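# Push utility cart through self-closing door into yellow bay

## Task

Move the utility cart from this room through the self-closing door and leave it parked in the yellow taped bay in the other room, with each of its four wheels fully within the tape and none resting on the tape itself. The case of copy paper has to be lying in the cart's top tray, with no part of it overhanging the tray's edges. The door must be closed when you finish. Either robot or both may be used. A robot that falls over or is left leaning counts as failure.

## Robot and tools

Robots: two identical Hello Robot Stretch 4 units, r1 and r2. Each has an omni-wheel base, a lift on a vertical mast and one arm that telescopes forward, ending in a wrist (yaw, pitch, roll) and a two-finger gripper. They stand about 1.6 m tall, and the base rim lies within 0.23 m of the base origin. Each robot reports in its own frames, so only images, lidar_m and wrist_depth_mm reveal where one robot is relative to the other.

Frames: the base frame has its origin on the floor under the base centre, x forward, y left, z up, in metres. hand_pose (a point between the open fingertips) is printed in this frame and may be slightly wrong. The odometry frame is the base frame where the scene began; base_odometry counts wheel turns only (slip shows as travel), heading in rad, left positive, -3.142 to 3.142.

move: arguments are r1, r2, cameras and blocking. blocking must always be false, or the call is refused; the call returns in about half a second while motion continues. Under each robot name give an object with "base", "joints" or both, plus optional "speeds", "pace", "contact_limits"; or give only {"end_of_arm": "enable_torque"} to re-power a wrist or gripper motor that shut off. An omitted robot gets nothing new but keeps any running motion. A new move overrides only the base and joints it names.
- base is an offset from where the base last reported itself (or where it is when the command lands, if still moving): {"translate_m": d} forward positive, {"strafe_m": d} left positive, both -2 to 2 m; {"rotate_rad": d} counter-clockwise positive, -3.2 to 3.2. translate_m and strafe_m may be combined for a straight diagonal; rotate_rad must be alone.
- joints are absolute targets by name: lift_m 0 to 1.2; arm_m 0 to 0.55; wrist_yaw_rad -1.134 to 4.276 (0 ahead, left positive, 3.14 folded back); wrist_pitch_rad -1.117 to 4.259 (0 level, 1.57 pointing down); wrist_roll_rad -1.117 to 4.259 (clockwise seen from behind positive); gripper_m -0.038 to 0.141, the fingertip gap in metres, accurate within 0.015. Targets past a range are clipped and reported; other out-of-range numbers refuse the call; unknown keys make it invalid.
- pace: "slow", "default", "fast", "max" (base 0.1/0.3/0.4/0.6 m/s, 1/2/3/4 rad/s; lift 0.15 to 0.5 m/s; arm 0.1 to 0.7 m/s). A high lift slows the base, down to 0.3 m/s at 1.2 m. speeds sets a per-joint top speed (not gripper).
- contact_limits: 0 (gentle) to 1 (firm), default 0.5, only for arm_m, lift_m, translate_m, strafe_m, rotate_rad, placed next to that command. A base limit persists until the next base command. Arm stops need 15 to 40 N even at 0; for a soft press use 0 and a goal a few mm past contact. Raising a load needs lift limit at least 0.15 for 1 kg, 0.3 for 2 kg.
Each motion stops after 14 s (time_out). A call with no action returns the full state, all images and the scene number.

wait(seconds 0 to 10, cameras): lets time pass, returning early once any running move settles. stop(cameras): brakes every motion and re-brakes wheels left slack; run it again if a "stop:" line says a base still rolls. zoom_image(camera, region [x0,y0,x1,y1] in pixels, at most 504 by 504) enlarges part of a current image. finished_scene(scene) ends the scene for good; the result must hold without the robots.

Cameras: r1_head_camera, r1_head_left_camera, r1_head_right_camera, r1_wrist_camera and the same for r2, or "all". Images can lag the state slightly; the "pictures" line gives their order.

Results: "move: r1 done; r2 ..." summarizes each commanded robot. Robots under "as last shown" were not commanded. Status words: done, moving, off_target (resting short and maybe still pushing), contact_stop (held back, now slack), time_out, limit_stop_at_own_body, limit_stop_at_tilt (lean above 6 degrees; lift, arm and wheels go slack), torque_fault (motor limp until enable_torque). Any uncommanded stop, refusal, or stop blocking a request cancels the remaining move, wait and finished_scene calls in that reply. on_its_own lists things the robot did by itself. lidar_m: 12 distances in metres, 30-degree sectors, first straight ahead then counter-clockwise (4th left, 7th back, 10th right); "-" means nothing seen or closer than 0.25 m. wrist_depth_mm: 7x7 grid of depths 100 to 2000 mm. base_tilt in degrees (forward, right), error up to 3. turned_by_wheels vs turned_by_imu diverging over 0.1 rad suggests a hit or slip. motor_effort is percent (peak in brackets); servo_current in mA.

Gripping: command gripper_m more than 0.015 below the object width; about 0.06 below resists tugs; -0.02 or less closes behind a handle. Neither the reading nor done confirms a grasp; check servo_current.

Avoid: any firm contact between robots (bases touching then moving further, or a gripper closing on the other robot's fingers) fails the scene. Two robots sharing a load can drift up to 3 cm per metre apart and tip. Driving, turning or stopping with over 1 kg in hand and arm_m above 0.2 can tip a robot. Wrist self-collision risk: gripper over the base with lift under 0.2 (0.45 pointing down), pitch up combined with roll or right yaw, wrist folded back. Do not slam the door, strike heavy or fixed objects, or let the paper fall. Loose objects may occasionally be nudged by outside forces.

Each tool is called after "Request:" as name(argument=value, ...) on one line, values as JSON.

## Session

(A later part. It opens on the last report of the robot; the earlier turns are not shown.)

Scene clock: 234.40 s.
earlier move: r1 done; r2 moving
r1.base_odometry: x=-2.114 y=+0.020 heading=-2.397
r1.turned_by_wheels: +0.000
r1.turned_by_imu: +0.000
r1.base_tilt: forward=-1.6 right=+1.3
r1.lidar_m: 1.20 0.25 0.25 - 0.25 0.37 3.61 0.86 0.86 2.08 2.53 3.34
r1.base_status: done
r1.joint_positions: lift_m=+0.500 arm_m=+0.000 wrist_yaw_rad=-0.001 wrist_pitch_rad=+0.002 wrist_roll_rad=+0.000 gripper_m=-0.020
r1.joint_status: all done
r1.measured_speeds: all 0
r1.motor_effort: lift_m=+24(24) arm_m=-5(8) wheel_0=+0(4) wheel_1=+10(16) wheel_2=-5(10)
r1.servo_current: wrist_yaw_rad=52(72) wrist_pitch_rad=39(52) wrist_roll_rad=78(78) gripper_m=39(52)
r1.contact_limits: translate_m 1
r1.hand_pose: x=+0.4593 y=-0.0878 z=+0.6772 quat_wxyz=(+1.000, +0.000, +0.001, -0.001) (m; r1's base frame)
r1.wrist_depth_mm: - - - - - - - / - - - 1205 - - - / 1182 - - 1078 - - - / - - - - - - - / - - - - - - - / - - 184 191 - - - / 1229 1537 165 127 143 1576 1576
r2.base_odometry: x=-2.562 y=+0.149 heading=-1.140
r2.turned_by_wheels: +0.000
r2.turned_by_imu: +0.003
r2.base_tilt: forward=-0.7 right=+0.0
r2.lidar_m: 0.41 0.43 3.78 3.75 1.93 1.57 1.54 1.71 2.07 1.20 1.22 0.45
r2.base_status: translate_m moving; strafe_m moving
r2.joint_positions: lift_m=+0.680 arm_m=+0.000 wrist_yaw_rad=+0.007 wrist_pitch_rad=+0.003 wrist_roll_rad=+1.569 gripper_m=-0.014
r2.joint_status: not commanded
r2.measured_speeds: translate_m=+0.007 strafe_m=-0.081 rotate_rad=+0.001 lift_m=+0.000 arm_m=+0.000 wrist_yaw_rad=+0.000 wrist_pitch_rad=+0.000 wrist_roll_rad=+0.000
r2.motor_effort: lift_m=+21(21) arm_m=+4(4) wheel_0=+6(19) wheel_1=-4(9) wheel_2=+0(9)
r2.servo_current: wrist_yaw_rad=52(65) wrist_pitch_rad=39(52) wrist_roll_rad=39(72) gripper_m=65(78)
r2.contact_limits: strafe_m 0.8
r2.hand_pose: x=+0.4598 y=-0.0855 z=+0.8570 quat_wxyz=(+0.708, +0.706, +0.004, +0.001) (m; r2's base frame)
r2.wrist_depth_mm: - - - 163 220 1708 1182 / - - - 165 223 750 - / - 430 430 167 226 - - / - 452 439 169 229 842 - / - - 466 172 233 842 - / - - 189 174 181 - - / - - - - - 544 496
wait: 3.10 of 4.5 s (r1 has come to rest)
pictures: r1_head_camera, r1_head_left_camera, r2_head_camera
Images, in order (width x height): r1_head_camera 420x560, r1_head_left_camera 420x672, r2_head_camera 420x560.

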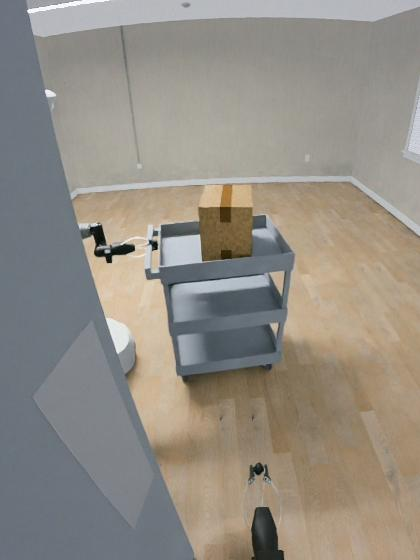

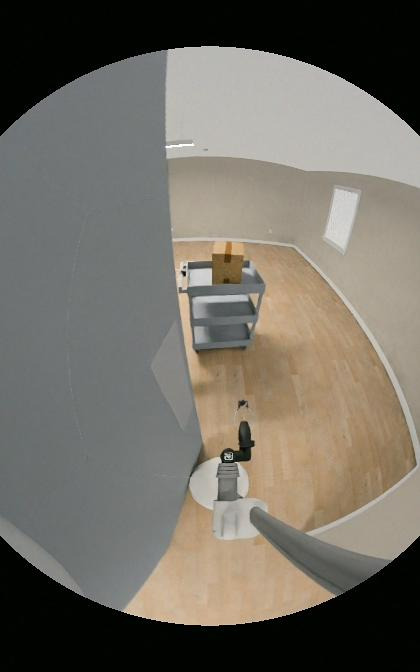

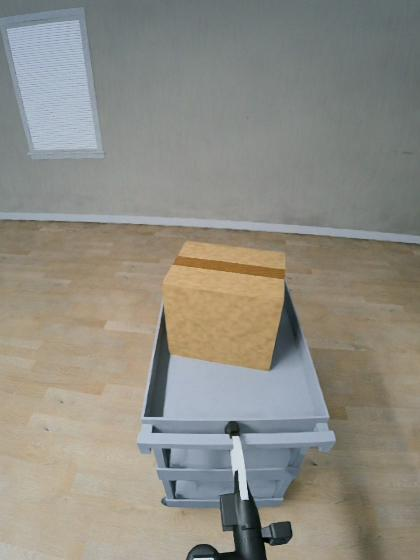

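Request:
move(blocking=false, r1={"base":{"strafe_m":0.45},"pace":"slow","contact_limits":{"strafe_m":1.0}}, r2={"base":{"translate_m":0.0,"strafe_m":-0.3},"pace":"slow","contact_limits":{"strafe_m":0.8}})

Request:
wait(seconds=4.2, cameras=[])

Request:
move(blocking=false, r2={"base":{"rotate_rad":0.34},"pace":"slow","contact_limits":{"rotate_rad":0.8}})

Request:
wait(seconds=3, cameras=["r1_head_camera","r2_head_camera","r1_head_left_camera"])

Scene clock: 252.67 s.
earlier move: r2 done
move: r1 moving; r2 moving
r1.base_odometry: x=-2.104 y=+0.009 heading=-2.397
r1.turned_by_wheels: +0.000
r1.turned_by_imu: -0.001
r1.base_tilt: forward=-1.6 right=+1.3
r1.lidar_m: 1.16 0.25 0.25 - 0.25 0.35 3.63 0.88 0.85 2.11 2.54 1.32
r1.base_status: strafe_m moving
r1.joint_positions: lift_m=+0.500 arm_m=+0.000 wrist_yaw_rad=-0.001 wrist_pitch_rad=+0.002 wrist_roll_rad=+0.000 gripper_m=-0.020
r1.joint_status: not commanded
r1.measured_speeds: translate_m=+0.000 strafe_m=+0.055 rotate_rad=+0.001 lift_m=+0.000 arm_m=+0.000 wrist_yaw_rad=+0.000 wrist_pitch_rad=+0.000 wrist_roll_rad=+0.000
r1.motor_effort: lift_m=+24(24) arm_m=-4(5) wheel_0=-15(15) wheel_1=+8(13) wheel_2=+0(4)
r1.servo_current: wrist_yaw_rad=39(52) wrist_pitch_rad=46(46) wrist_roll_rad=65(72) gripper_m=46(46)
r1.contact_limits: strafe_m 1
r1.hand_pose: x=+0.4593 y=-0.0878 z=+0.6772 quat_wxyz=(+1.000, +0.000, +0.001, -0.001) (m; r1's base frame)
r1.wrist_depth_mm: - - - - - - - / - - - 1060 - - - / 1138 - - 1060 - - - / - - - - - - - / - - - - - - - / - - 183 191 1042 - - / 1205 1537 164 127 143 1576 1576
r2.base_odometry: x=-2.600 y=+0.129 heading=-1.140
r2.turned_by_wheels: +0.000
r2.turned_by_imu: +0.001
r2.base_tilt: forward=-0.7 right=+0.1
r2.lidar_m: 0.39 0.42 3.83 3.76 1.96 1.59 1.55 1.73 2.01 1.15 1.18 0.44
r2.base_status: translate_m moving; strafe_m moving
r2.joint_positions: lift_m=+0.680 arm_m=+0.000 wrist_yaw_rad=+0.007 wrist_pitch_rad=+0.003 wrist_roll_rad=+1.569 gripper_m=-0.014
r2.joint_status: not commanded
r2.measured_speeds: translate_m=+0.000 strafe_m=-0.057 rotate_rad=+0.001 lift_m=+0.000 arm_m=+0.000 wrist_yaw_rad=+0.000 wrist_pitch_rad=+0.000 wrist_roll_rad=+0.000
r2.motor_effort: lift_m=+21(21) arm_m=+4(4) wheel_0=+11(13) wheel_1=-7(9) wheel_2=+0(2)
r2.servo_current: wrist_yaw_rad=52(59) wrist_pitch_rad=39(39) wrist_roll_rad=46(52) gripper_m=65(78)
r2.contact_limits: strafe_m 0.8
r2.hand_pose: x=+0.4598 y=-0.0855 z=+0.8570 quat_wxyz=(+0.708, +0.706, +0.004, +0.001) (m; r2's base frame)
r2.wrist_depth_mm: - - - 167 226 1618 1160 / - - - 227 227 788 - / - 436 430 170 229 809 - / - 449 445 171 231 820 - / - 473 466 173 234 842 - / - - 189 174 180 - - / - - 508 - - 564 517
pictures: none

Scene clock: 256.30 s.
earlier move: r1 moving; r2 done
r1.base_odometry: x=-1.864 y=-0.252 heading=-2.396
r1.turned_by_wheels: +0.002
r1.turned_by_imu: -0.019
r1.base_tilt: forward=-1.6 right=+1.3
r1.lidar_m: 0.89 0.37 0.25 - 0.25 0.25 0.44 3.67 1.09 2.02 2.78 1.05
r1.base_status: strafe_m moving
r1.joint_positions: lift_m=+0.500 arm_m=+0.000 wrist_yaw_rad=-0.001 wrist_pitch_rad=+0.002 wrist_roll_rad=+0.000 gripper_m=-0.020
r1.joint_status: not commanded
r1.measured_speeds: translate_m=-0.001 strafe_m=+0.102 rotate_rad=+0.001 lift_m=+0.000 arm_m=+0.000 wrist_yaw_rad=+0.000 wrist_pitch_rad=+0.000 wrist_roll_rad=+0.000
r1.motor_effort: lift_m=+22(24) arm_m=-3(5) wheel_0=-32(35) wheel_1=+32(33) wheel_2=+8(13)
r1.servo_current: wrist_yaw_rad=46(72) wrist_pitch_rad=39(52) wrist_roll_rad=39(72) gripper_m=46(52)
r1.contact_limits: strafe_m 1
r1.hand_pose: x=+0.4592 y=-0.0877 z=+0.6773 quat_wxyz=(+1.000, +0.000, +0.001, +0.000) (m; r1's base frame)
r1.wrist_depth_mm: - - - - - - - / 820 - - - 891 - - / - - - 676 - - - / - - - - - - - / - - - - - - - / - - - 190 - 1921 - / 1576 1576 164 179 143 991 1618
r2.base_odometry: x=-2.859 y=+0.010 heading=-1.140
r2.turned_by_wheels: +0.000
r2.turned_by_imu: +0.000
r2.base_tilt: forward=-0.6 right=+0.1
r2.lidar_m: 0.36 0.34 4.07 3.94 2.00 1.62 1.61 1.78 1.74 0.75 0.83 0.45
r2.base_status: done
r2.joint_positions: lift_m=+0.680 arm_m=+0.000 wrist_yaw_rad=+0.007 wrist_pitch_rad=+0.003 wrist_roll_rad=+1.569 gripper_m=-0.014
r2.joint_status: not commanded
r2.measured_speeds: all 0
r2.motor_effort: lift_m=+21(21) arm_m=+4(4) wheel_0=+4(15) wheel_1=-3(9) wheel_2=+2(3)
r2.servo_current: wrist_yaw_rad=59(65) wrist_pitch_rad=46(52) wrist_roll_rad=39(59) gripper_m=72(78)
r2.contact_limits: strafe_m 0.8
r2.hand_pose: x=+0.4598 y=-0.0855 z=+0.8570 quat_wxyz=(+0.708, +0.706, +0.004, +0.001) (m; r2's base frame)
r2.wrist_depth_mm: - - - 276 291 297 301 / - - - 268 276 1756 1182 / - - - 256 264 1708 - / - - - 191 251 842 - / - 452 452 184 241 831 - / - 445 188 175 181 809 - / - - 442 - 222 - -
wait: 3.63 of 4.2 s (r2 has come to rest)
pictures: none
No camera images: "cameras" was empty.

Scene clock: 256.80 s.
earlier move: r1 moving
move: r2 moving
r1.base_odometry: x=-1.831 y=-0.288 heading=-2.397
r1.turned_by_wheels: -0.002
r1.turned_by_imu: +0.000
r1.base_tilt: forward=-1.6 right=+1.3
r1.lidar_m: 0.93 0.37 0.25 - 0.26 0.25 0.41 3.67 1.07 2.02 2.83 1.06
r1.base_status: strafe_m moving
r1.joint_positions: lift_m=+0.500 arm_m=+0.000 wrist_yaw_rad=-0.001 wrist_pitch_rad=+0.002 wrist_roll_rad=+0.000 gripper_m=-0.020
r1.joint_status: not commanded
r1.measured_speeds: translate_m=+0.006 strafe_m=+0.081 rotate_rad=-0.029 lift_m=+0.000 arm_m=+0.000 wrist_yaw_rad=+0.000 wrist_pitch_rad=+0.000 wrist_roll_rad=+0.000
r1.motor_effort: lift_m=+22(22) arm_m=-2(3) wheel_0=-32(36) wheel_1=+31(33) wheel_2=+8(10)
r1.servo_current: wrist_yaw_rad=59(59) wrist_pitch_rad=39(46) wrist_roll_rad=52(59) gripper_m=46(46)
r1.contact_limits: strafe_m 1
r1.hand_pose: x=+0.4592 y=-0.0877 z=+0.6773 quat_wxyz=(+1.000, +0.000, +0.001, +0.000) (m; r1's base frame)
r1.wrist_depth_mm: - - - - - - - / 831 - - - 917 - - / - - - 699 - - - / - - - - - - - / - - - - - - - / - - - 191 170 1983 - / 1661 1618 172 148 144 1008 1576
r2.base_odometry: x=-2.859 y=+0.010 heading=-1.017
r2.turned_by_wheels: +0.124
r2.turned_by_imu: +0.119
r2.base_tilt: forward=-0.7 right=+0.1
r2.lidar_m: 0.36 0.40 4.07 3.10 1.84 1.61 1.62 1.90 0.81 0.75 0.80 0.45
r2.base_status: rotate_rad moving
r2.joint_positions: lift_m=+0.680 arm_m=+0.000 wrist_yaw_rad=-0.014 wrist_pitch_rad=+0.003 wrist_roll_rad=+1.569 gripper_m=-0.014
r2.joint_status: not commanded
r2.measured_speeds: translate_m=-0.003 strafe_m=+0.001 rotate_rad=+0.487 lift_m=+0.000 arm_m=+0.000 wrist_yaw_rad=-0.033 wrist_pitch_rad=+0.000 wrist_roll_rad=+0.000
r2.motor_effort: lift_m=+21(21) arm_m=+4(4) wheel_0=-12(14) wheel_1=-8(9) wheel_2=-17(17)
r2.servo_current: wrist_yaw_rad=65(72) wrist_pitch_rad=46(46) wrist_roll_rad=46(52) gripper_m=72(78)
r2.contact_limits: rotate_rad 0.8
r2.hand_pose: x=+0.4581 y=-0.0913 z=+0.8570 quat_wxyz=(+0.708, +0.706, -0.004, -0.006) (m; r2's base frame)
r2.wrist_depth_mm: - - - 267 273 1397 1118 / - - - 257 262 1756 508 / - - - 193 252 1708 - / - - 449 186 244 842 - / - 452 449 181 237 820 - / - 452 188 174 178 798 - / - 449 452 - - - -
pictures: none

Scene clock: 257.77 s.
earlier move: r1 moving; r2 done
r1.base_odometry: x=-1.810 y=-0.310 heading=-2.396
r1.turned_by_wheels: +0.001
r1.turned_by_imu: +0.000
r1.base_tilt: forward=-1.6 right=+1.3
r1.lidar_m: 1.00 0.39 0.25 - 0.26 0.25 0.44 3.67 1.07 2.01 2.81 1.16
r1.base_status: strafe_m moving
r1.joint_positions: lift_m=+0.500 arm_m=+0.000 wrist_yaw_rad=-0.001 wrist_pitch_rad=+0.002 wrist_roll_rad=+0.000 gripper_m=-0.020
r1.joint_status: not commanded
r1.measured_speeds: all 0
r1.motor_effort: lift_m=+22(22) arm_m=-1(3) wheel_0=-32(36) wheel_1=+28(33) wheel_2=+8(10)
r1.servo_current: wrist_yaw_rad=59(65) wrist_pitch_rad=39(52) wrist_roll_rad=39(59) gripper_m=46(46)
r1.contact_limits: strafe_m 1
r1.hand_pose: x=+0.4592 y=-0.0877 z=+0.6773 quat_wxyz=(+1.000, +0.000, +0.001, +0.000) (m; r1's base frame)
r1.wrist_depth_mm: - - - - - - - / 809 - - - 960 - - / - - 1160 - 976 - - / - - - - - - - / - - - 1229 - - - / - - - 191 179 - - / 1618 1576 173 147 143 1255 1618
r2.base_odometry: x=-2.859 y=+0.010 heading=-0.802
r2.turned_by_wheels: +0.215
r2.turned_by_imu: +0.208
r2.base_tilt: forward=-0.7 right=+0.1
r2.lidar_m: 0.39 0.48 4.06 2.34 1.69 1.60 1.64 1.83 0.72 0.81 2.39 0.43
r2.base_status: done
r2.joint_positions: lift_m=+0.680 arm_m=+0.000 wrist_yaw_rad=-0.005 wrist_pitch_rad=+0.003 wrist_roll_rad=+1.569 gripper_m=-0.014
r2.joint_status: not commanded
r2.measured_speeds: all 0
r2.motor_effort: lift_m=+21(21) arm_m=+2(4) wheel_0=-6(14) wheel_1=-4(9) wheel_2=-9(20)
r2.servo_current: wrist_yaw_rad=52(91) wrist_pitch_rad=46(46) wrist_roll_rad=46(52) gripper_m=65(78)
r2.contact_limits: rotate_rad 0.8
r2.hand_pose: x=+0.4589 y=-0.0888 z=+0.8570 quat_wxyz=(+0.708, +0.706, +0.000, -0.003) (m; r2's base frame)
r2.wrist_depth_mm: - - - 150 206 732 - / - - 480 154 211 768 - / - 427 421 158 217 - - / - 462 445 163 225 - - / - - 480 169 231 - - / - - 189 174 181 1708 - / - - - - - 1537 477
wait: 0.97 of 3 s (r2 has come to rest)
pictures: r1_head_camera, r1_head_left_camera, r2_head_camera
Images, in order (width x height): r1_head_camera 420x560, r1_head_left_camera 420x672, r2_head_camera 420x560.

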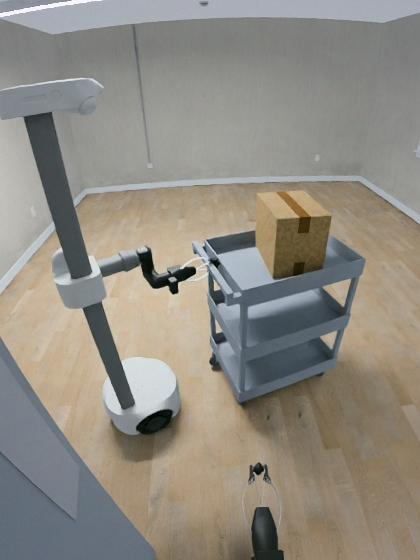

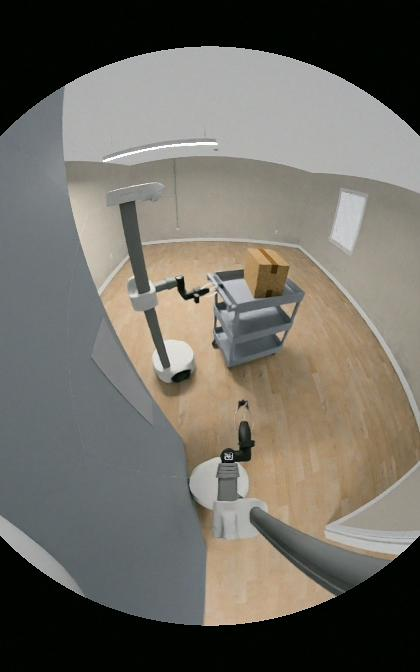

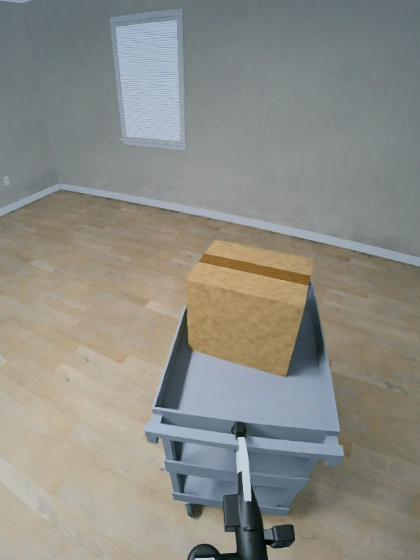

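Request:
move(blocking=false, r1={"joints":{"wrist_yaw_rad":3.14}}, r2={"base":{"translate_m":0.3,"strafe_m":-0.05},"pace":"slow","contact_limits":{"translate_m":0.8}})

Request:
wait(seconds=4, cameras=[])

Request:
wait(seconds=2, cameras=[])

Request:
move(blocking=false, r2={"base":{"translate_m":0.02,"strafe_m":-0.33},"pace":"slow","contact_limits":{"strafe_m":0.8}})

Request:
wait(seconds=5, cameras=[])

Request:
move(blocking=false, r2={"base":{"rotate_rad":0.34},"pace":"slow","contact_limits":{"rotate_rad":0.8}})

Request:
wait(seconds=3, cameras=["r1_head_camera","r2_head_camera","r1_head_left_camera"])

Scene clock: 294.37 s.
earlier move: r1 done
move: r1 moving; r2 moving
r1.base_odometry: x=-1.810 y=-0.310 heading=-2.396
r1.turned_by_wheels: +0.000
r1.turned_by_imu: +0.000
r1.base_tilt: forward=-1.6 right=+1.3
r1.lidar_m: 1.00 0.40 0.25 - 0.25 0.25 0.44 3.68 1.07 2.02 2.80 1.13
r1.base_status: done
r1.joint_positions: lift_m=+0.500 arm_m=+0.000 wrist_yaw_rad=+0.587 wrist_pitch_rad=+0.002 wrist_roll_rad=+0.000 gripper_m=-0.020
r1.joint_status: wrist_yaw_rad moving
r1.measured_speeds: translate_m=+0.000 strafe_m=+0.000 rotate_rad=+0.000 lift_m=+0.000 arm_m=+0.000 wrist_yaw_rad=+1.822 wrist_pitch_rad=+0.000 wrist_roll_rad=+0.000
r1.motor_effort: lift_m=+22(22) arm_m=+4(4) wheel_0=-31(32) wheel_1=+28(28) wheel_2=+8(8)
r1.servo_current: wrist_yaw_rad=91(124) wrist_pitch_rad=46(46) wrist_roll_rad=46(59) gripper_m=39(46)
r1.contact_limits: strafe_m 1
r1.hand_pose: x=+0.4595 y=+0.0868 z=+0.6773 quat_wxyz=(+0.957, +0.000, +0.001, +0.289) (m; r1's base frame)
r1.wrist_depth_mm: - - - - - - - / - - 809 - - - - / - - - - 946 - 640 / - - - - - - - / - - - - - - 676 / - - - 191 - - - / 1618 1576 177 183 153 1618 -
r2.base_odometry: x=-2.852 y=+0.000 heading=-0.802
r2.turned_by_wheels: +0.000
r2.turned_by_imu: +0.001
r2.base_tilt: forward=-0.7 right=+0.1
r2.lidar_m: 0.41 0.43 4.07 2.38 1.72 1.61 1.67 1.84 0.73 0.72 2.43 0.40
r2.base_status: translate_m moving; strafe_m moving
r2.joint_positions: lift_m=+0.680 arm_m=+0.000 wrist_yaw_rad=-0.005 wrist_pitch_rad=+0.003 wrist_roll_rad=+1.569 gripper_m=-0.014
r2.joint_status: not commanded
r2.measured_speeds: translate_m=+0.048 strafe_m=-0.008 rotate_rad=+0.002 lift_m=+0.000 arm_m=+0.000 wrist_yaw_rad=+0.000 wrist_pitch_rad=+0.000 wrist_roll_rad=+0.000
r2.motor_effort: lift_m=+21(21) arm_m=-1(4) wheel_0=+5(9) wheel_1=+7(7) wheel_2=-16(16)
r2.servo_current: wrist_yaw_rad=46(59) wrist_pitch_rad=39(46) wrist_roll_rad=46(52) gripper_m=65(72)
r2.contact_limits: translate_m 0.8
r2.hand_pose: x=+0.4589 y=-0.0888 z=+0.8570 quat_wxyz=(+0.708, +0.706, +0.000, -0.003) (m; r2's base frame)
r2.wrist_depth_mm: - - - 146 200 699 - / - - 436 151 208 778 - / - 427 418 154 214 - - / - 459 449 160 221 - - / - - 480 167 229 - - / - - 189 172 181 1756 - / - - - - - 1537 492
pictures: none

Scene clock: 295.90 s.
earlier move: r1 torque_fault; r2 moving
torque_fault: r1.wrist_yaw_rad switched itself off since the last result.
r1.base_odometry: x=-1.810 y=-0.310 heading=-2.397
r1.turned_by_wheels: -0.001
r1.turned_by_imu: -0.001
r1.base_tilt: forward=-1.6 right=+1.3
r1.lidar_m: 1.00 0.39 0.25 - 0.25 0.25 0.43 3.66 1.09 1.99 2.81 1.12
r1.base_status: done
r1.joint_positions: lift_m=+0.500 arm_m=+0.000 wrist_yaw_rad=+1.217 wrist_pitch_rad=+0.002 wrist_roll_rad=+0.000 gripper_m=-0.020
r1.joint_status: wrist_yaw_rad torque_fault (moved +1.218 of +3.141)
r1.measured_speeds: all 0
r1.on_its_own: wrist_yaw_rad is off since a torque_fault, until you send "end_of_arm": "enable_torque" (your +3.140 is given up)
r1.motor_effort: lift_m=+22(22) arm_m=+4(4) wheel_0=-29(33) wheel_1=+18(28) wheel_2=+7(8)
r1.servo_current: wrist_yaw_rad=46(1001) wrist_pitch_rad=39(52) wrist_roll_rad=59(59) gripper_m=46(52)
r1.contact_limits: strafe_m 1
r1.hand_pose: x=+0.3527 y=+0.2403 z=+0.6773 quat_wxyz=(+0.820, -0.001, +0.001, +0.572) (m; r1's base frame)
r1.wrist_depth_mm: 206 237 266 - - - - / 211 233 267 - - - - / 207 234 265 - - - - / 211 234 268 - - - - / 211 234 267 - - - - / 208 234 252 191 - - - / 210 225 256 180 154 1576 1576
r2.base_odometry: x=-2.772 y=-0.117 heading=-0.802
r2.turned_by_wheels: +0.000
r2.turned_by_imu: +0.001
r2.base_tilt: forward=-0.7 right=+0.1
r2.lidar_m: 0.43 4.14 4.03 2.57 1.86 1.72 1.83 1.87 0.77 0.85 2.46 0.35
r2.base_status: translate_m moving; strafe_m moving
r2.joint_positions: lift_m=+0.680 arm_m=+0.000 wrist_yaw_rad=+0.000 wrist_pitch_rad=+0.003 wrist_roll_rad=+1.569 gripper_m=-0.014
r2.joint_status: not commanded
r2.measured_speeds: translate_m=+0.098 strafe_m=-0.018 rotate_rad=+0.000 lift_m=+0.000 arm_m=+0.000 wrist_yaw_rad=+0.000 wrist_pitch_rad=+0.000 wrist_roll_rad=+0.000
r2.motor_effort: lift_m=+21(21) arm_m=+4(4) wheel_0=+6(14) wheel_1=+5(9) wheel_2=-9(16)
r2.servo_current: wrist_yaw_rad=59(59) wrist_pitch_rad=52(52) wrist_roll_rad=33(59) gripper_m=72(78)
r2.contact_limits: translate_m 0.8
r2.hand_pose: x=+0.4593 y=-0.0874 z=+0.8570 quat_wxyz=(+0.708, +0.706, +0.001, -0.001) (m; r2's base frame)
r2.wrist_depth_mm: - 343 342 103 156 - - / - 375 368 110 170 - - / - 436 427 118 185 - - / - - 492 132 203 - - / - - - 148 224 1756 - / - - 189 163 181 1661 480 / - - - - - 1537 1255
wait: 1.53 of 4 s (r1 has come to rest)
pictures: none
No camera images: "cameras" was empty.

not run: a stop that you did not command came earlier in this reply.

not run: a stop that you did not command came earlier in this reply.

not run: a stop that you did not command came earlier in this reply.

not run: a stop that you did not command came earlier in this reply.

not run: a stop that you did not command came earlier in this reply.

Request:
move(blocking=false, r1={"end_of_arm":"enable_torque"})

Request:
move(blocking=false, r1={"joints":{"wrist_yaw_rad":1.0}})

Request:
wait(seconds=2, cameras=["r1_head_camera","r2_head_camera","r1_head_left_camera"])

Scene clock: 301.00 s.
earlier move: r2 done
r1.base_odometry: x=-1.810 y=-0.310 heading=-2.397
r1.turned_by_wheels: +0.000
r1.turned_by_imu: +0.000
r1.base_tilt: forward=-1.6 right=+1.3
r1.lidar_m: 0.99 0.38 0.25 - 0.25 0.25 0.43 3.67 1.07 2.01 2.79 1.14
r1.base_status: not commanded
r1.joint_positions: lift_m=+0.500 arm_m=+0.000 wrist_yaw_rad=+1.217 wrist_pitch_rad=+0.002 wrist_roll_rad=+0.000 gripper_m=-0.020
r1.joint_status: not commanded
r1.measured_speeds: all 0
r1.end_of_arm: enable_torque: each motor that was off is on again
r1.on_its_own: wrist_yaw_rad is held at +1.217, not at your +3.140, since a torque_fault
r1.motor_effort: lift_m=+22(22) arm_m=+4(4) wheel_0=-29(29) wheel_1=+18(18) wheel_2=+7(7)
r1.servo_current: wrist_yaw_rad=65(65) wrist_pitch_rad=39(46) wrist_roll_rad=52(59) gripper_m=39(46)
r1.contact_limits: strafe_m 1
r1.hand_pose: x=+0.3527 y=+0.2403 z=+0.6773 quat_wxyz=(+0.820, -0.001, +0.001, +0.572) (m; r1's base frame)
r1.wrist_depth_mm: 206 237 265 - - - - / 211 234 267 - - - - / 207 232 266 - - - - / 211 234 268 - - - - / 211 233 265 - - - - / 208 234 252 191 - - - / 211 225 256 179 153 1537 1618
r2.base_odometry: x=-2.687 y=-0.240 heading=-0.802
r2.turned_by_wheels: +0.000
r2.turned_by_imu: +0.001
r2.base_tilt: forward=-0.7 right=+0.1
r2.lidar_m: 0.46 3.95 3.97 2.76 2.00 1.88 1.95 1.93 0.81 1.11 2.58 0.34
r2.base_status: done
r2.joint_positions: lift_m=+0.680 arm_m=+0.000 wrist_yaw_rad=+0.000 wrist_pitch_rad=+0.003 wrist_roll_rad=+1.569 gripper_m=-0.014
r2.joint_status: not commanded
r2.measured_speeds: all 0
r2.motor_effort: lift_m=+21(21) arm_m=+4(4) wheel_0=+6(6) wheel_1=+4(4) wheel_2=-8(9)
r2.servo_current: wrist_yaw_rad=33(59) wrist_pitch_rad=39(39) wrist_roll_rad=46(52) gripper_m=72(78)
r2.contact_limits: translate_m 0.8
r2.hand_pose: x=+0.4593 y=-0.0874 z=+0.8570 quat_wxyz=(+0.708, +0.706, +0.001, -0.001) (m; r2's base frame)
r2.wrist_depth_mm: - 334 329 - 126 - - / - 382 384 - 144 - - / - 496 455 - 163 - - / - - - 103 189 1576 - / - - - 121 223 1618 492 / - - 189 148 182 1618 459 / - - - - - 375 382
pictures: none

Scene clock: 301.50 s.
move: r1 moving
r1.base_odometry: x=-1.810 y=-0.310 heading=-2.397
r1.turned_by_wheels: +0.000
r1.turned_by_imu: +0.000
r1.base_tilt: forward=-1.6 right=+1.3
r1.lidar_m: 0.99 0.39 0.25 - 0.25 0.25 0.43 3.66 1.09 2.02 2.80 1.12
r1.base_status: not commanded
r1.joint_positions: lift_m=+0.500 arm_m=+0.000 wrist_yaw_rad=+1.003 wrist_pitch_rad=+0.002 wrist_roll_rad=+0.000 gripper_m=-0.020
r1.joint_status: wrist_yaw_rad moving
r1.measured_speeds: translate_m=+0.000 strafe_m=+0.000 rotate_rad=+0.000 lift_m=+0.000 arm_m=+0.000 wrist_yaw_rad=-0.002 wrist_pitch_rad=+0.000 wrist_roll_rad=+0.000
r1.motor_effort: lift_m=+22(22) arm_m=+4(4) wheel_0=-29(30) wheel_1=+18(18) wheel_2=+7(7)
r1.servo_current: wrist_yaw_rad=59(72) wrist_pitch_rad=52(52) wrist_roll_rad=52(59) gripper_m=39(52)
r1.contact_limits: strafe_m 1
r1.hand_pose: x=+0.3997 y=+0.1960 z=+0.6773 quat_wxyz=(+0.877, +0.000, +0.001, +0.481) (m; r1's base frame)
r1.wrist_depth_mm: 236 271 - - - - - / 236 266 - - - - - / 239 272 - - - - - / 232 273 - - - - - / 238 273 - - - - - / 236 272 209 192 - - - / 236 257 173 1618 154 1576 1618
r2: as last shown
r2.turned_by_imu: +0.000
r2.lidar_m: 0.45 3.97 3.97 2.80 1.99 1.89 1.96 1.91 0.77 1.11 2.57 0.32
r2.motor_effort: lift_m=+21(21) arm_m=+4(4) wheel_0=+6(6) wheel_1=+4(5) wheel_2=-9(9)
r2.servo_current: wrist_yaw_rad=39(52) wrist_pitch_rad=39(46) wrist_roll_rad=46(52) gripper_m=65(78)
r2.contact_limits: translate_m 0.8
r2.wrist_depth_mm: - 334 329 - 126 - - / - 382 384 - 144 - - / - 496 455 - 164 - - / - - - 103 189 1661 - / - - - 121 222 1661 492 / - - 189 148 181 1618 459 / - - - - - 375 382
pictures: none

Scene clock: 301.73 s.
earlier move: r1 done
r1.base_odometry: x=-1.810 y=-0.310 heading=-2.397
r1.turned_by_wheels: +0.000
r1.turned_by_imu: +0.000
r1.base_tilt: forward=-1.6 right=+1.3
r1.lidar_m: 1.00 0.39 0.25 - 0.25 0.25 0.44 3.68 1.10 2.03 2.82 1.13
r1.base_status: not commanded
r1.joint_positions: lift_m=+0.500 arm_m=+0.000 wrist_yaw_rad=+1.003 wrist_pitch_rad=+0.002 wrist_roll_rad=+0.000 gripper_m=-0.020
r1.joint_status: all done
r1.measured_speeds: all 0
r1.motor_effort: lift_m=+22(22) arm_m=+4(4) wheel_0=-29(30) wheel_1=+18(18) wheel_2=+7(7)
r1.servo_current: wrist_yaw_rad=59(72) wrist_pitch_rad=39(52) wrist_roll_rad=46(59) gripper_m=39(52)
r1.contact_limits: strafe_m 1
r1.hand_pose: x=+0.3997 y=+0.1960 z=+0.6773 quat_wxyz=(+0.877, +0.000, +0.001, +0.481) (m; r1's base frame)
r1.wrist_depth_mm: 237 271 - - - - - / 231 264 - - - - - / 236 273 - - - - - / 232 272 - - - - - / 236 271 - - - - - / 235 271 209 191 - - - / 235 256 172 1618 153 1576 1618
r2.base_odometry: x=-2.687 y=-0.240 heading=-0.802
r2.turned_by_wheels: +0.000
r2.turned_by_imu: +0.000
r2.base_tilt: forward=-0.6 right=+0.1
r2.lidar_m: 0.44 3.93 3.96 2.80 2.01 1.88 1.96 1.94 0.77 1.11 2.53 0.32
r2.base_status: not commanded
r2.joint_positions: lift_m=+0.680 arm_m=+0.000 wrist_yaw_rad=+0.000 wrist_pitch_rad=+0.003 wrist_roll_rad=+1.569 gripper_m=-0.014
r2.joint_status: not commanded
r2.measured_speeds: all 0
r2.motor_effort: lift_m=+21(21) arm_m=+4(4) wheel_0=+6(6) wheel_1=+4(5) wheel_2=-8(9)
r2.servo_current: wrist_yaw_rad=52(52) wrist_pitch_rad=46(46) wrist_roll_rad=39(52) gripper_m=72(78)
r2.contact_limits: translate_m 0.8
r2.hand_pose: x=+0.4593 y=-0.0874 z=+0.8570 quat_wxyz=(+0.708, +0.706, +0.001, -0.001) (m; r2's base frame)
r2.wrist_depth_mm: - 334 330 - 126 - - / - 379 384 - 144 - - / - 488 455 - 163 - - / - - - 103 189 1576 - / - - - 121 224 1618 488 / - - 189 148 181 1576 455 / - - - - - 375 382
wait: 0.23 of 2 s (r1 has come to rest)
pictures: r1_head_camera, r1_head_left_camera, r2_head_camera
Images, in order (width x height): r1_head_camera 420x560, r1_head_left_camera 420x672, r2_head_camera 420x560.

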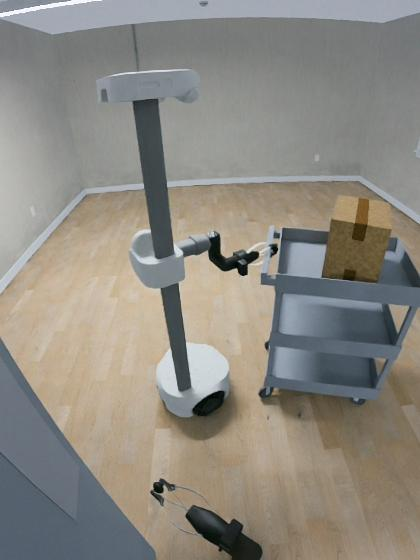

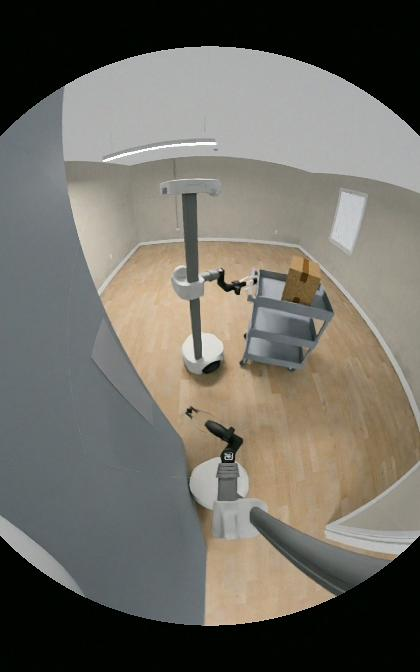

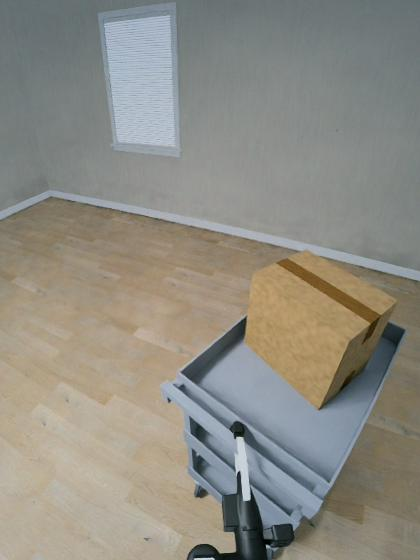

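Request:
move(blocking=false, r1={"base":{"translate_m":-0.25,"strafe_m":-0.16},"pace":"slow","contact_limits":{"translate_m":1.0}}, r2={"base":{"translate_m":0.02,"strafe_m":-0.38},"pace":"slow","contact_limits":{"strafe_m":0.8}})

Request:
wait(seconds=4.5, cameras=[])

Request:
wait(seconds=2, cameras=["r1_head_camera","r2_head_camera","r1_head_left_camera"])

Scene clock: 321.83 s.
move: r1 moving; r2 moving
r1.base_odometry: x=-1.805 y=-0.297 heading=-2.397
r1.turned_by_wheels: +0.000
r1.turned_by_imu: +0.000
r1.base_tilt: forward=-1.5 right=+1.3
r1.lidar_m: 0.98 0.38 0.25 - 0.25 0.25 0.44 3.65 1.08 2.00 2.78 1.14
r1.base_status: translate_m moving; strafe_m moving
r1.joint_positions: lift_m=+0.500 arm_m=+0.000 wrist_yaw_rad=+1.003 wrist_pitch_rad=+0.002 wrist_roll_rad=+0.000 gripper_m=-0.020
r1.joint_status: not commanded
r1.measured_speeds: translate_m=-0.047 strafe_m=-0.030 rotate_rad=+0.000 lift_m=+0.000 arm_m=+0.000 wrist_yaw_rad=+0.000 wrist_pitch_rad=+0.000 wrist_roll_rad=+0.000
r1.motor_effort: lift_m=+22(22) arm_m=+4(4) wheel_0=-3(30) wheel_1=-3(18) wheel_2=+7(14)
r1.servo_current: wrist_yaw_rad=52(65) wrist_pitch_rad=33(46) wrist_roll_rad=65(65) gripper_m=39(46)
r1.contact_limits: translate_m 1
r1.hand_pose: x=+0.3997 y=+0.1960 z=+0.6773 quat_wxyz=(+0.877, +0.000, +0.001, +0.481) (m; r1's base frame)
r1.wrist_depth_mm: 234 268 - - - - - / 229 271 - - - - - / 229 270 - - - - - / 229 270 - - - - - / 234 271 - - - - - / 234 268 188 191 - - - / 233 254 172 1576 153 1576 1576
r2.base_odometry: x=-2.696 y=-0.250 heading=-0.802
r2.turned_by_wheels: +0.000
r2.turned_by_imu: +0.001
r2.base_tilt: forward=-0.7 right=+0.0
r2.lidar_m: 0.45 3.94 3.98 2.77 2.02 1.88 1.98 0.94 0.78 1.09 2.57 0.31
r2.base_status: translate_m moving; strafe_m moving
r2.joint_positions: lift_m=+0.680 arm_m=+0.000 wrist_yaw_rad=+0.002 wrist_pitch_rad=+0.003 wrist_roll_rad=+1.569 gripper_m=-0.014
r2.joint_status: not commanded
r2.measured_speeds: translate_m=+0.003 strafe_m=-0.054 rotate_rad=+0.003 lift_m=+0.000 arm_m=+0.000 wrist_yaw_rad=+0.021 wrist_pitch_rad=+0.000 wrist_roll_rad=+0.000
r2.motor_effort: lift_m=+21(21) arm_m=+4(4) wheel_0=+13(14) wheel_1=-6(8) wheel_2=-7(11)
r2.servo_current: wrist_yaw_rad=39(59) wrist_pitch_rad=39(46) wrist_roll_rad=46(59) gripper_m=72(78)
r2.contact_limits: strafe_m 0.8
r2.hand_pose: x=+0.4594 y=-0.0869 z=+0.8570 quat_wxyz=(+0.708, +0.706, +0.002, -0.001) (m; r2's base frame)
r2.wrist_depth_mm: - 334 327 - 124 - - / - 379 382 - 140 - - / - 496 459 - 160 - - / - - - - 184 559 - / - - - 119 219 1618 488 / - - 190 142 181 1618 452 / - - - - - 375 1078
pictures: none

Scene clock: 325.47 s.
earlier move: r1 done; r2 moving
r1.base_odometry: x=-1.735 y=-0.023 heading=-2.398
r1.turned_by_wheels: -0.001
r1.turned_by_imu: -0.003
r1.base_tilt: forward=-1.5 right=+1.3
r1.lidar_m: 0.94 0.27 0.25 - 0.25 0.30 3.37 3.37 0.80 1.19 2.65 1.13
r1.base_status: done
r1.joint_positions: lift_m=+0.500 arm_m=+0.000 wrist_yaw_rad=+0.996 wrist_pitch_rad=+0.002 wrist_roll_rad=+0.000 gripper_m=-0.020
r1.joint_status: not commanded
r1.measured_speeds: all 0
r1.motor_effort: lift_m=+22(22) arm_m=+4(4) wheel_0=-9(30) wheel_1=-2(18) wheel_2=+0(14)
r1.servo_current: wrist_yaw_rad=52(72) wrist_pitch_rad=39(52) wrist_roll_rad=39(65) gripper_m=46(52)
r1.contact_limits: translate_m 1
r1.hand_pose: x=+0.4010 y=+0.1946 z=+0.6773 quat_wxyz=(+0.878, +0.000, +0.001, +0.478) (m; r1's base frame)
r1.wrist_depth_mm: 167 186 211 244 289 342 603 / 165 186 211 242 287 342 - / 165 186 211 243 286 342 - / 166 186 211 245 286 353 - / 166 186 211 244 287 353 - / 168 186 200 199 289 355 - / 171 180 204 186 266 1537 1618
r2.base_odometry: x=-2.934 y=-0.506 heading=-0.802
r2.turned_by_wheels: +0.000
r2.turned_by_imu: +0.002
r2.base_tilt: forward=-0.7 right=+0.0
r2.lidar_m: 0.46 3.64 4.27 3.03 2.19 2.07 2.15 0.59 0.49 1.73 2.13 0.33
r2.base_status: translate_m moving; strafe_m moving
r2.joint_positions: lift_m=+0.680 arm_m=+0.000 wrist_yaw_rad=+0.007 wrist_pitch_rad=+0.003 wrist_roll_rad=+1.569 gripper_m=-0.014
r2.joint_status: not commanded
r2.measured_speeds: translate_m=+0.004 strafe_m=-0.065 rotate_rad=-0.004 lift_m=+0.000 arm_m=+0.000 wrist_yaw_rad=+0.000 wrist_pitch_rad=+0.000 wrist_roll_rad=+0.000
r2.motor_effort: lift_m=+21(21) arm_m=+4(4) wheel_0=+7(19) wheel_1=-4(8) wheel_2=+0(11)
r2.servo_current: wrist_yaw_rad=65(65) wrist_pitch_rad=39(46) wrist_roll_rad=59(59) gripper_m=72(85)
r2.contact_limits: strafe_m 0.8
r2.hand_pose: x=+0.4599 y=-0.0855 z=+0.8570 quat_wxyz=(+0.708, +0.706, +0.004, +0.001) (m; r2's base frame)
r2.wrist_depth_mm: - 338 342 - 153 - - / - 373 366 106 167 - - / - 436 427 114 182 - - / - - 492 130 201 - - / - - - 146 224 1756 - / - - 188 160 181 1618 480 / - - - - - 1464 1255
wait: 3.63 of 4.5 s (r1 has come to rest)
pictures: none
No camera images: "cameras" was empty.

Scene clock: 326.30 s.
earlier move: r2 done
r1.base_odometry: x=-1.735 y=-0.023 heading=-2.398
r1.turned_by_wheels: +0.000
r1.turned_by_imu: +0.000
r1.base_tilt: forward=-1.6 right=+1.3
r1.lidar_m: 0.93 0.26 0.25 - 0.25 0.29 3.36 3.38 0.81 1.16 2.65 1.10
r1.base_status: done
r1.joint_positions: lift_m=+0.500 arm_m=+0.000 wrist_yaw_rad=+0.996 wrist_pitch_rad=+0.002 wrist_roll_rad=+0.000 gripper_m=-0.020
r1.joint_status: not commanded
r1.measured_speeds: all 0
r1.motor_effort: lift_m=+22(22) arm_m=+4(4) wheel_0=-9(30) wheel_1=-2(18) wheel_2=+0(14)
r1.servo_current: wrist_yaw_rad=46(72) wrist_pitch_rad=33(52) wrist_roll_rad=52(72) gripper_m=46(52)
r1.contact_limits: translate_m 1
r1.hand_pose: x=+0.4010 y=+0.1946 z=+0.6773 quat_wxyz=(+0.878, +0.000, +0.001, +0.478) (m; r1's base frame)
r1.wrist_depth_mm: 167 185 211 244 290 343 609 / 165 186 211 244 286 342 - / 166 186 211 243 287 340 - / 166 186 211 243 289 351 - / 165 186 211 244 287 353 - / 168 186 200 199 286 353 - / 170 179 204 186 267 1537 1618
r2.base_odometry: x=-2.946 y=-0.518 heading=-0.802
r2.turned_by_wheels: +0.000
r2.turned_by_imu: +0.000
r2.base_tilt: forward=-0.7 right=+0.0
r2.lidar_m: 0.43 3.67 4.28 3.05 2.21 2.08 2.18 0.59 0.51 1.71 2.11 0.37
r2.base_status: done
r2.joint_positions: lift_m=+0.680 arm_m=+0.000 wrist_yaw_rad=+0.007 wrist_pitch_rad=+0.003 wrist_roll_rad=+1.569 gripper_m=-0.014
r2.joint_status: not commanded
r2.measured_speeds: all 0
r2.motor_effort: lift_m=+21(21) arm_m=+3(4) wheel_0=+6(19) wheel_1=-5(8) wheel_2=-1(11)
r2.servo_current: wrist_yaw_rad=52(72) wrist_pitch_rad=39(46) wrist_roll_rad=46(59) gripper_m=72(85)
r2.contact_limits: strafe_m 0.8
r2.hand_pose: x=+0.4599 y=-0.0855 z=+0.8570 quat_wxyz=(+0.708, +0.706, +0.004, +0.001) (m; r2's base frame)
r2.wrist_depth_mm: - 343 340 102 154 - - / - 373 366 107 167 - - / - 436 427 115 183 - - / - - 492 131 201 - - / - - - 143 224 1708 - / - - 189 161 181 1661 480 / - - - - - 1537 1255
wait: 0.83 of 2 s (r2 has come to rest)
pictures: r1_head_camera, r1_head_left_camera, r2_head_camera
Images, in order (width x height): r1_head_camera 420x560, r1_head_left_camera 420x672, r2_head_camera 420x560.

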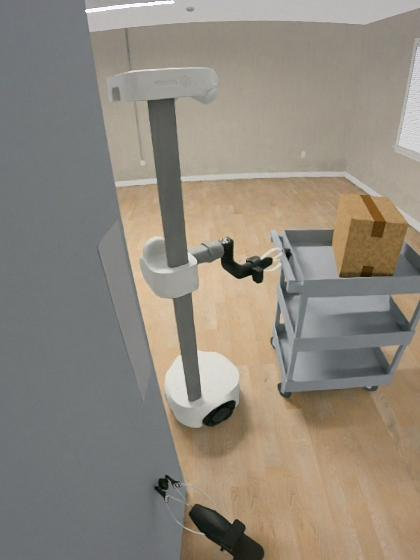

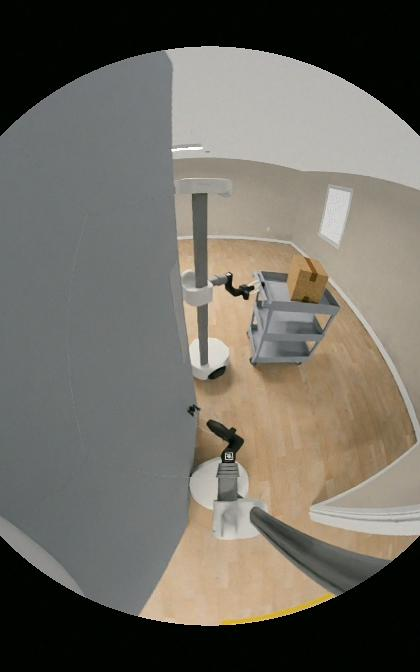

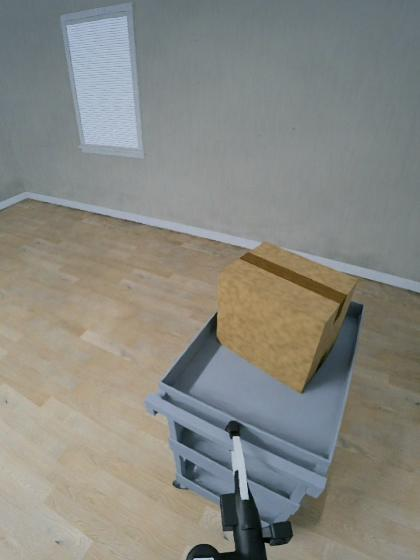

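Request:
move(blocking=false, r2={"base":{"translate_m":0.05,"strafe_m":-0.4},"pace":"slow","contact_limits":{"strafe_m":0.8}})

Request:
wait(seconds=6, cameras=["r2_head_camera","r1_head_camera"])

Request:
move(blocking=false, r2={"base":{"rotate_rad":0.3},"pace":"slow","contact_limits":{"rotate_rad":0.8}})

Request:
wait(seconds=3, cameras=["r2_head_camera"])

Scene clock: 356.97 s.
move: r2 moving
r1: as last shown
r1.base_tilt: forward=-1.5 right=+1.3
r1.lidar_m: 0.90 0.26 0.25 - 0.25 0.29 3.33 3.39 0.81 1.17 2.65 1.09
r1.motor_effort: lift_m=+22(22) arm_m=+4(4) wheel_0=-9(9) wheel_1=-1(2) wheel_2=+0(0)
r1.servo_current: wrist_yaw_rad=52(59) wrist_pitch_rad=46(46) wrist_roll_rad=46(52) gripper_m=46(52)
r1.contact_limits: translate_m 1
r1.wrist_depth_mm: 167 186 211 243 287 343 609 / 165 186 211 243 289 342 - / 165 186 211 243 289 342 - / 166 186 211 244 286 349 - / 166 186 211 243 289 351 - / 168 185 200 198 289 353 - / 171 179 202 185 268 1576 1576
r2.base_odometry: x=-2.954 y=-0.529 heading=-0.802
r2.turned_by_wheels: +0.000
r2.turned_by_imu: +0.001
r2.base_tilt: forward=-0.7 right=+0.1
r2.lidar_m: 0.44 3.62 4.31 3.06 2.22 2.09 2.19 0.58 0.50 1.68 2.11 0.37
r2.base_status: translate_m moving; strafe_m moving
r2.joint_positions: lift_m=+0.680 arm_m=+0.000 wrist_yaw_rad=+0.007 wrist_pitch_rad=+0.003 wrist_roll_rad=+1.569 gripper_m=-0.014
r2.joint_status: not commanded
r2.measured_speeds: translate_m=+0.007 strafe_m=-0.052 rotate_rad=-0.001 lift_m=+0.000 arm_m=+0.000 wrist_yaw_rad=+0.000 wrist_pitch_rad=+0.000 wrist_roll_rad=+0.000
r2.motor_effort: lift_m=+21(21) arm_m=+4(4) wheel_0=+12(15) wheel_1=-7(9) wheel_2=-3(4)
r2.servo_current: wrist_yaw_rad=65(65) wrist_pitch_rad=46(46) wrist_roll_rad=59(59) gripper_m=72(78)
r2.contact_limits: strafe_m 0.8
r2.hand_pose: x=+0.4599 y=-0.0855 z=+0.8570 quat_wxyz=(+0.708, +0.706, +0.004, +0.001) (m; r2's base frame)
r2.wrist_depth_mm: - 345 342 - 153 - - / - 370 364 106 167 - - / - 436 424 114 182 - - / - - 488 130 200 - - / - - - 145 223 1708 - / - - 189 160 180 1661 484 / - - - - - 1430 1255
pictures: none

Scene clock: 361.70 s.
earlier move: r2 done
r1.base_odometry: x=-1.735 y=-0.023 heading=-2.398
r1.turned_by_wheels: +0.000
r1.turned_by_imu: +0.000
r1.base_tilt: forward=-1.6 right=+1.3
r1.lidar_m: 0.59 0.26 0.25 - 0.25 0.27 3.36 3.40 0.80 1.21 1.16 0.67
r1.base_status: not commanded
r1.joint_positions: lift_m=+0.500 arm_m=+0.000 wrist_yaw_rad=+0.996 wrist_pitch_rad=+0.002 wrist_roll_rad=+0.000 gripper_m=-0.020
r1.joint_status: not commanded
r1.measured_speeds: all 0
r1.motor_effort: lift_m=+22(22) arm_m=+4(4) wheel_0=-9(10) wheel_1=-2(2) wheel_2=+0(0)
r1.servo_current: wrist_yaw_rad=46(72) wrist_pitch_rad=39(52) wrist_roll_rad=46(72) gripper_m=46(52)
r1.contact_limits: translate_m 1
r1.hand_pose: x=+0.4010 y=+0.1946 z=+0.6773 quat_wxyz=(+0.878, +0.000, +0.001, +0.478) (m; r1's base frame)
r1.wrist_depth_mm: 167 186 211 244 287 342 - / 165 186 211 242 286 345 - / 165 186 211 242 289 340 - / 166 186 211 243 287 353 - / 166 186 212 243 287 351 - / 167 186 199 198 287 355 - / 171 180 204 185 267 1537 1618
r2.base_odometry: x=-3.198 y=-0.832 heading=-0.802
r2.turned_by_wheels: +0.000
r2.turned_by_imu: +0.002
r2.base_tilt: forward=-0.6 right=+0.1
r2.lidar_m: 0.42 0.49 4.63 3.38 2.44 2.32 0.36 0.47 0.54 1.32 1.67 0.40
r2.base_status: done
r2.joint_positions: lift_m=+0.680 arm_m=+0.000 wrist_yaw_rad=+0.007 wrist_pitch_rad=+0.003 wrist_roll_rad=+1.569 gripper_m=-0.014
r2.joint_status: not commanded
r2.measured_speeds: all 0
r2.motor_effort: lift_m=+21(21) arm_m=+4(4) wheel_0=+7(16) wheel_1=-3(9) wheel_2=-4(8)
r2.servo_current: wrist_yaw_rad=46(72) wrist_pitch_rad=46(46) wrist_roll_rad=39(72) gripper_m=72(78)
r2.contact_limits: strafe_m 0.8
r2.hand_pose: x=+0.4599 y=-0.0855 z=+0.8570 quat_wxyz=(+0.708, +0.706, +0.004, +0.001) (m; r2's base frame)
r2.wrist_depth_mm: - - 477 131 182 - - / - 392 387 136 193 759 - / - 421 415 142 205 - - / - 477 459 152 215 - - / - - 508 161 227 - - / - - 189 170 181 1661 512 / - - - - - 1499 469
wait: 4.73 of 6 s (r2 has come to rest)
pictures: r1_head_camera, r2_head_camera
Images, in order (width x height): r1_head_camera 420x560, r2_head_camera 420x560.

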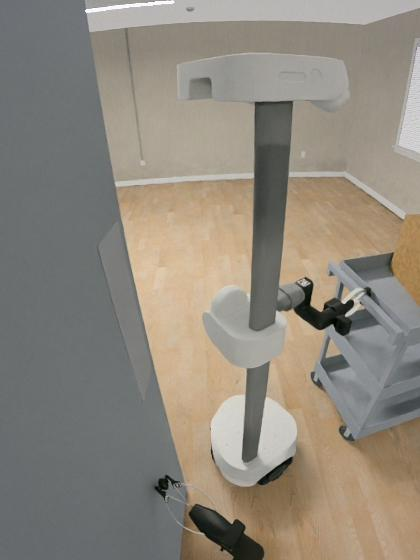

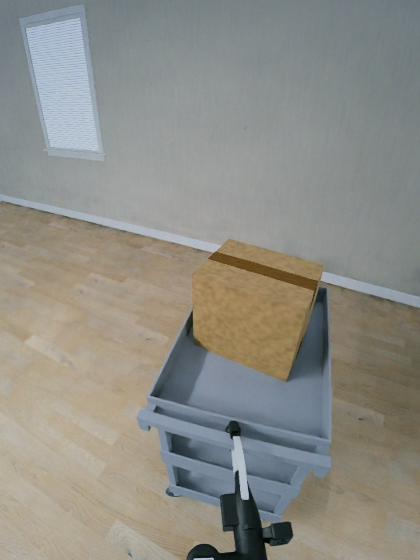

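Scene clock: 362.20 s.
move: r2 moving
r1: as last shown
r1.lidar_m: 0.60 0.27 0.25 - 0.25 0.27 3.34 3.42 0.81 1.21 1.22 0.67
r1.motor_effort: lift_m=+22(22) arm_m=+4(4) wheel_0=-9(9) wheel_1=-2(2) wheel_2=+0(0)
r1.servo_current: wrist_yaw_rad=59(65) wrist_pitch_rad=39(46) wrist_roll_rad=46(59) gripper_m=39(46)
r1.contact_limits: translate_m 1
r1.wrist_depth_mm: 167 186 211 243 289 343 - / 165 186 211 244 287 340 - / 165 186 211 243 286 342 - / 165 186 211 244 287 353 - / 166 186 211 243 287 351 - / 168 186 200 198 289 353 - / 170 179 203 186 267 1576 1618
r2.base_odometry: x=-3.198 y=-0.832 heading=-0.678
r2.turned_by_wheels: +0.124
r2.turned_by_imu: +0.119
r2.base_tilt: forward=-0.7 right=+0.1
r2.lidar_m: 0.43 3.83 4.62 3.04 2.36 2.31 0.34 0.45 0.57 1.32 1.90 0.39
r2.base_status: rotate_rad moving
r2.joint_positions: lift_m=+0.680 arm_m=+0.000 wrist_yaw_rad=-0.012 wrist_pitch_rad=+0.003 wrist_roll_rad=+1.569 gripper_m=-0.014
r2.joint_status: not commanded
r2.measured_speeds: translate_m=+0.001 strafe_m=+0.001 rotate_rad=+0.482 lift_m=+0.000 arm_m=+0.000 wrist_yaw_rad=-0.010 wrist_pitch_rad=+0.000 wrist_roll_rad=+0.000
r2.motor_effort: lift_m=+21(21) arm_m=+4(4) wheel_0=-16(16) wheel_1=-9(10) wheel_2=-14(15)
r2.servo_current: wrist_yaw_rad=72(72) wrist_pitch_rad=46(46) wrist_roll_rad=52(52) gripper_m=65(72)
r2.contact_limits: rotate_rad 0.8
r2.hand_pose: x=+0.4582 y=-0.0909 z=+0.8570 quat_wxyz=(+0.708, +0.706, -0.003, -0.005) (m; r2's base frame)
r2.wrist_depth_mm: - 394 418 121 176 - - / - 379 382 128 185 - - / - 430 421 136 198 - - / - - 469 148 215 - - / - - 535 160 229 1863 - / - - 189 171 180 1618 496 / - - - - - 1618 1255
pictures: none

Scene clock: 363.10 s.
earlier move: r2 done
r1.base_odometry: x=-1.735 y=-0.023 heading=-2.398
r1.turned_by_wheels: +0.000
r1.turned_by_imu: +0.000
r1.base_tilt: forward=-1.6 right=+1.3
r1.lidar_m: 0.61 0.27 0.25 - 0.25 0.28 3.35 3.38 0.83 1.19 1.27 0.64
r1.base_status: not commanded
r1.joint_positions: lift_m=+0.500 arm_m=+0.000 wrist_yaw_rad=+0.996 wrist_pitch_rad=+0.002 wrist_roll_rad=+0.000 gripper_m=-0.020
r1.joint_status: not commanded
r1.measured_speeds: all 0
r1.motor_effort: lift_m=+22(22) arm_m=+4(4) wheel_0=-9(9) wheel_1=-2(2) wheel_2=+0(0)
r1.servo_current: wrist_yaw_rad=46(65) wrist_pitch_rad=39(52) wrist_roll_rad=33(59) gripper_m=39(52)
r1.contact_limits: translate_m 1
r1.hand_pose: x=+0.4010 y=+0.1946 z=+0.6773 quat_wxyz=(+0.878, +0.000, +0.001, +0.478) (m; r1's base frame)
r1.wrist_depth_mm: 167 186 211 243 289 342 - / 165 186 211 244 286 342 - / 166 185 211 244 286 340 - / 165 186 211 244 287 351 - / 165 186 212 243 287 351 - / 168 186 200 198 286 353 - / 170 179 203 185 267 1499 1618
r2.base_odometry: x=-3.198 y=-0.832 heading=-0.503
r2.turned_by_wheels: +0.175
r2.turned_by_imu: +0.170
r2.base_tilt: forward=-0.7 right=+0.1
r2.lidar_m: 0.47 4.62 4.62 2.68 2.35 0.36 0.37 0.49 0.72 1.36 2.43 0.31
r2.base_status: done
r2.joint_positions: lift_m=+0.680 arm_m=+0.000 wrist_yaw_rad=-0.008 wrist_pitch_rad=+0.003 wrist_roll_rad=+1.569 gripper_m=-0.014
r2.joint_status: not commanded
r2.measured_speeds: all 0
r2.motor_effort: lift_m=+21(21) arm_m=-3(4) wheel_0=-10(18) wheel_1=-5(10) wheel_2=-8(15)
r2.servo_current: wrist_yaw_rad=52(85) wrist_pitch_rad=46(46) wrist_roll_rad=52(52) gripper_m=72(78)
r2.contact_limits: rotate_rad 0.8
r2.hand_pose: x=+0.4586 y=-0.0897 z=+0.8570 quat_wxyz=(+0.708, +0.706, -0.002, -0.004) (m; r2's base frame)
r2.wrist_depth_mm: - 336 330 - 131 - - / - 379 387 - 146 - - / - 492 459 - 166 - - / - - - 106 191 1576 - / - - - 124 224 1618 488 / - - 189 152 180 1618 462 / - - - - - 375 384
wait: 0.90 of 3 s (r2 has come to rest)
pictures: r2_head_camera
Images, in order (width x height): r2_head_camera 420x560.

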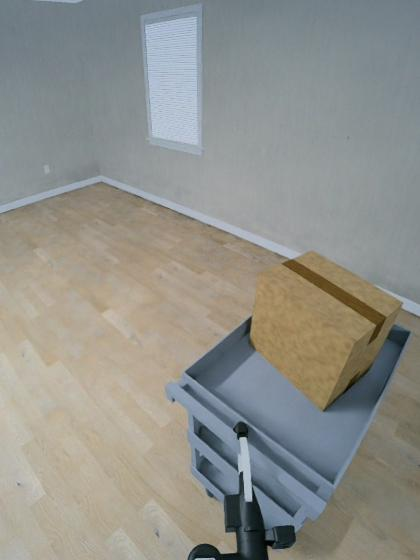

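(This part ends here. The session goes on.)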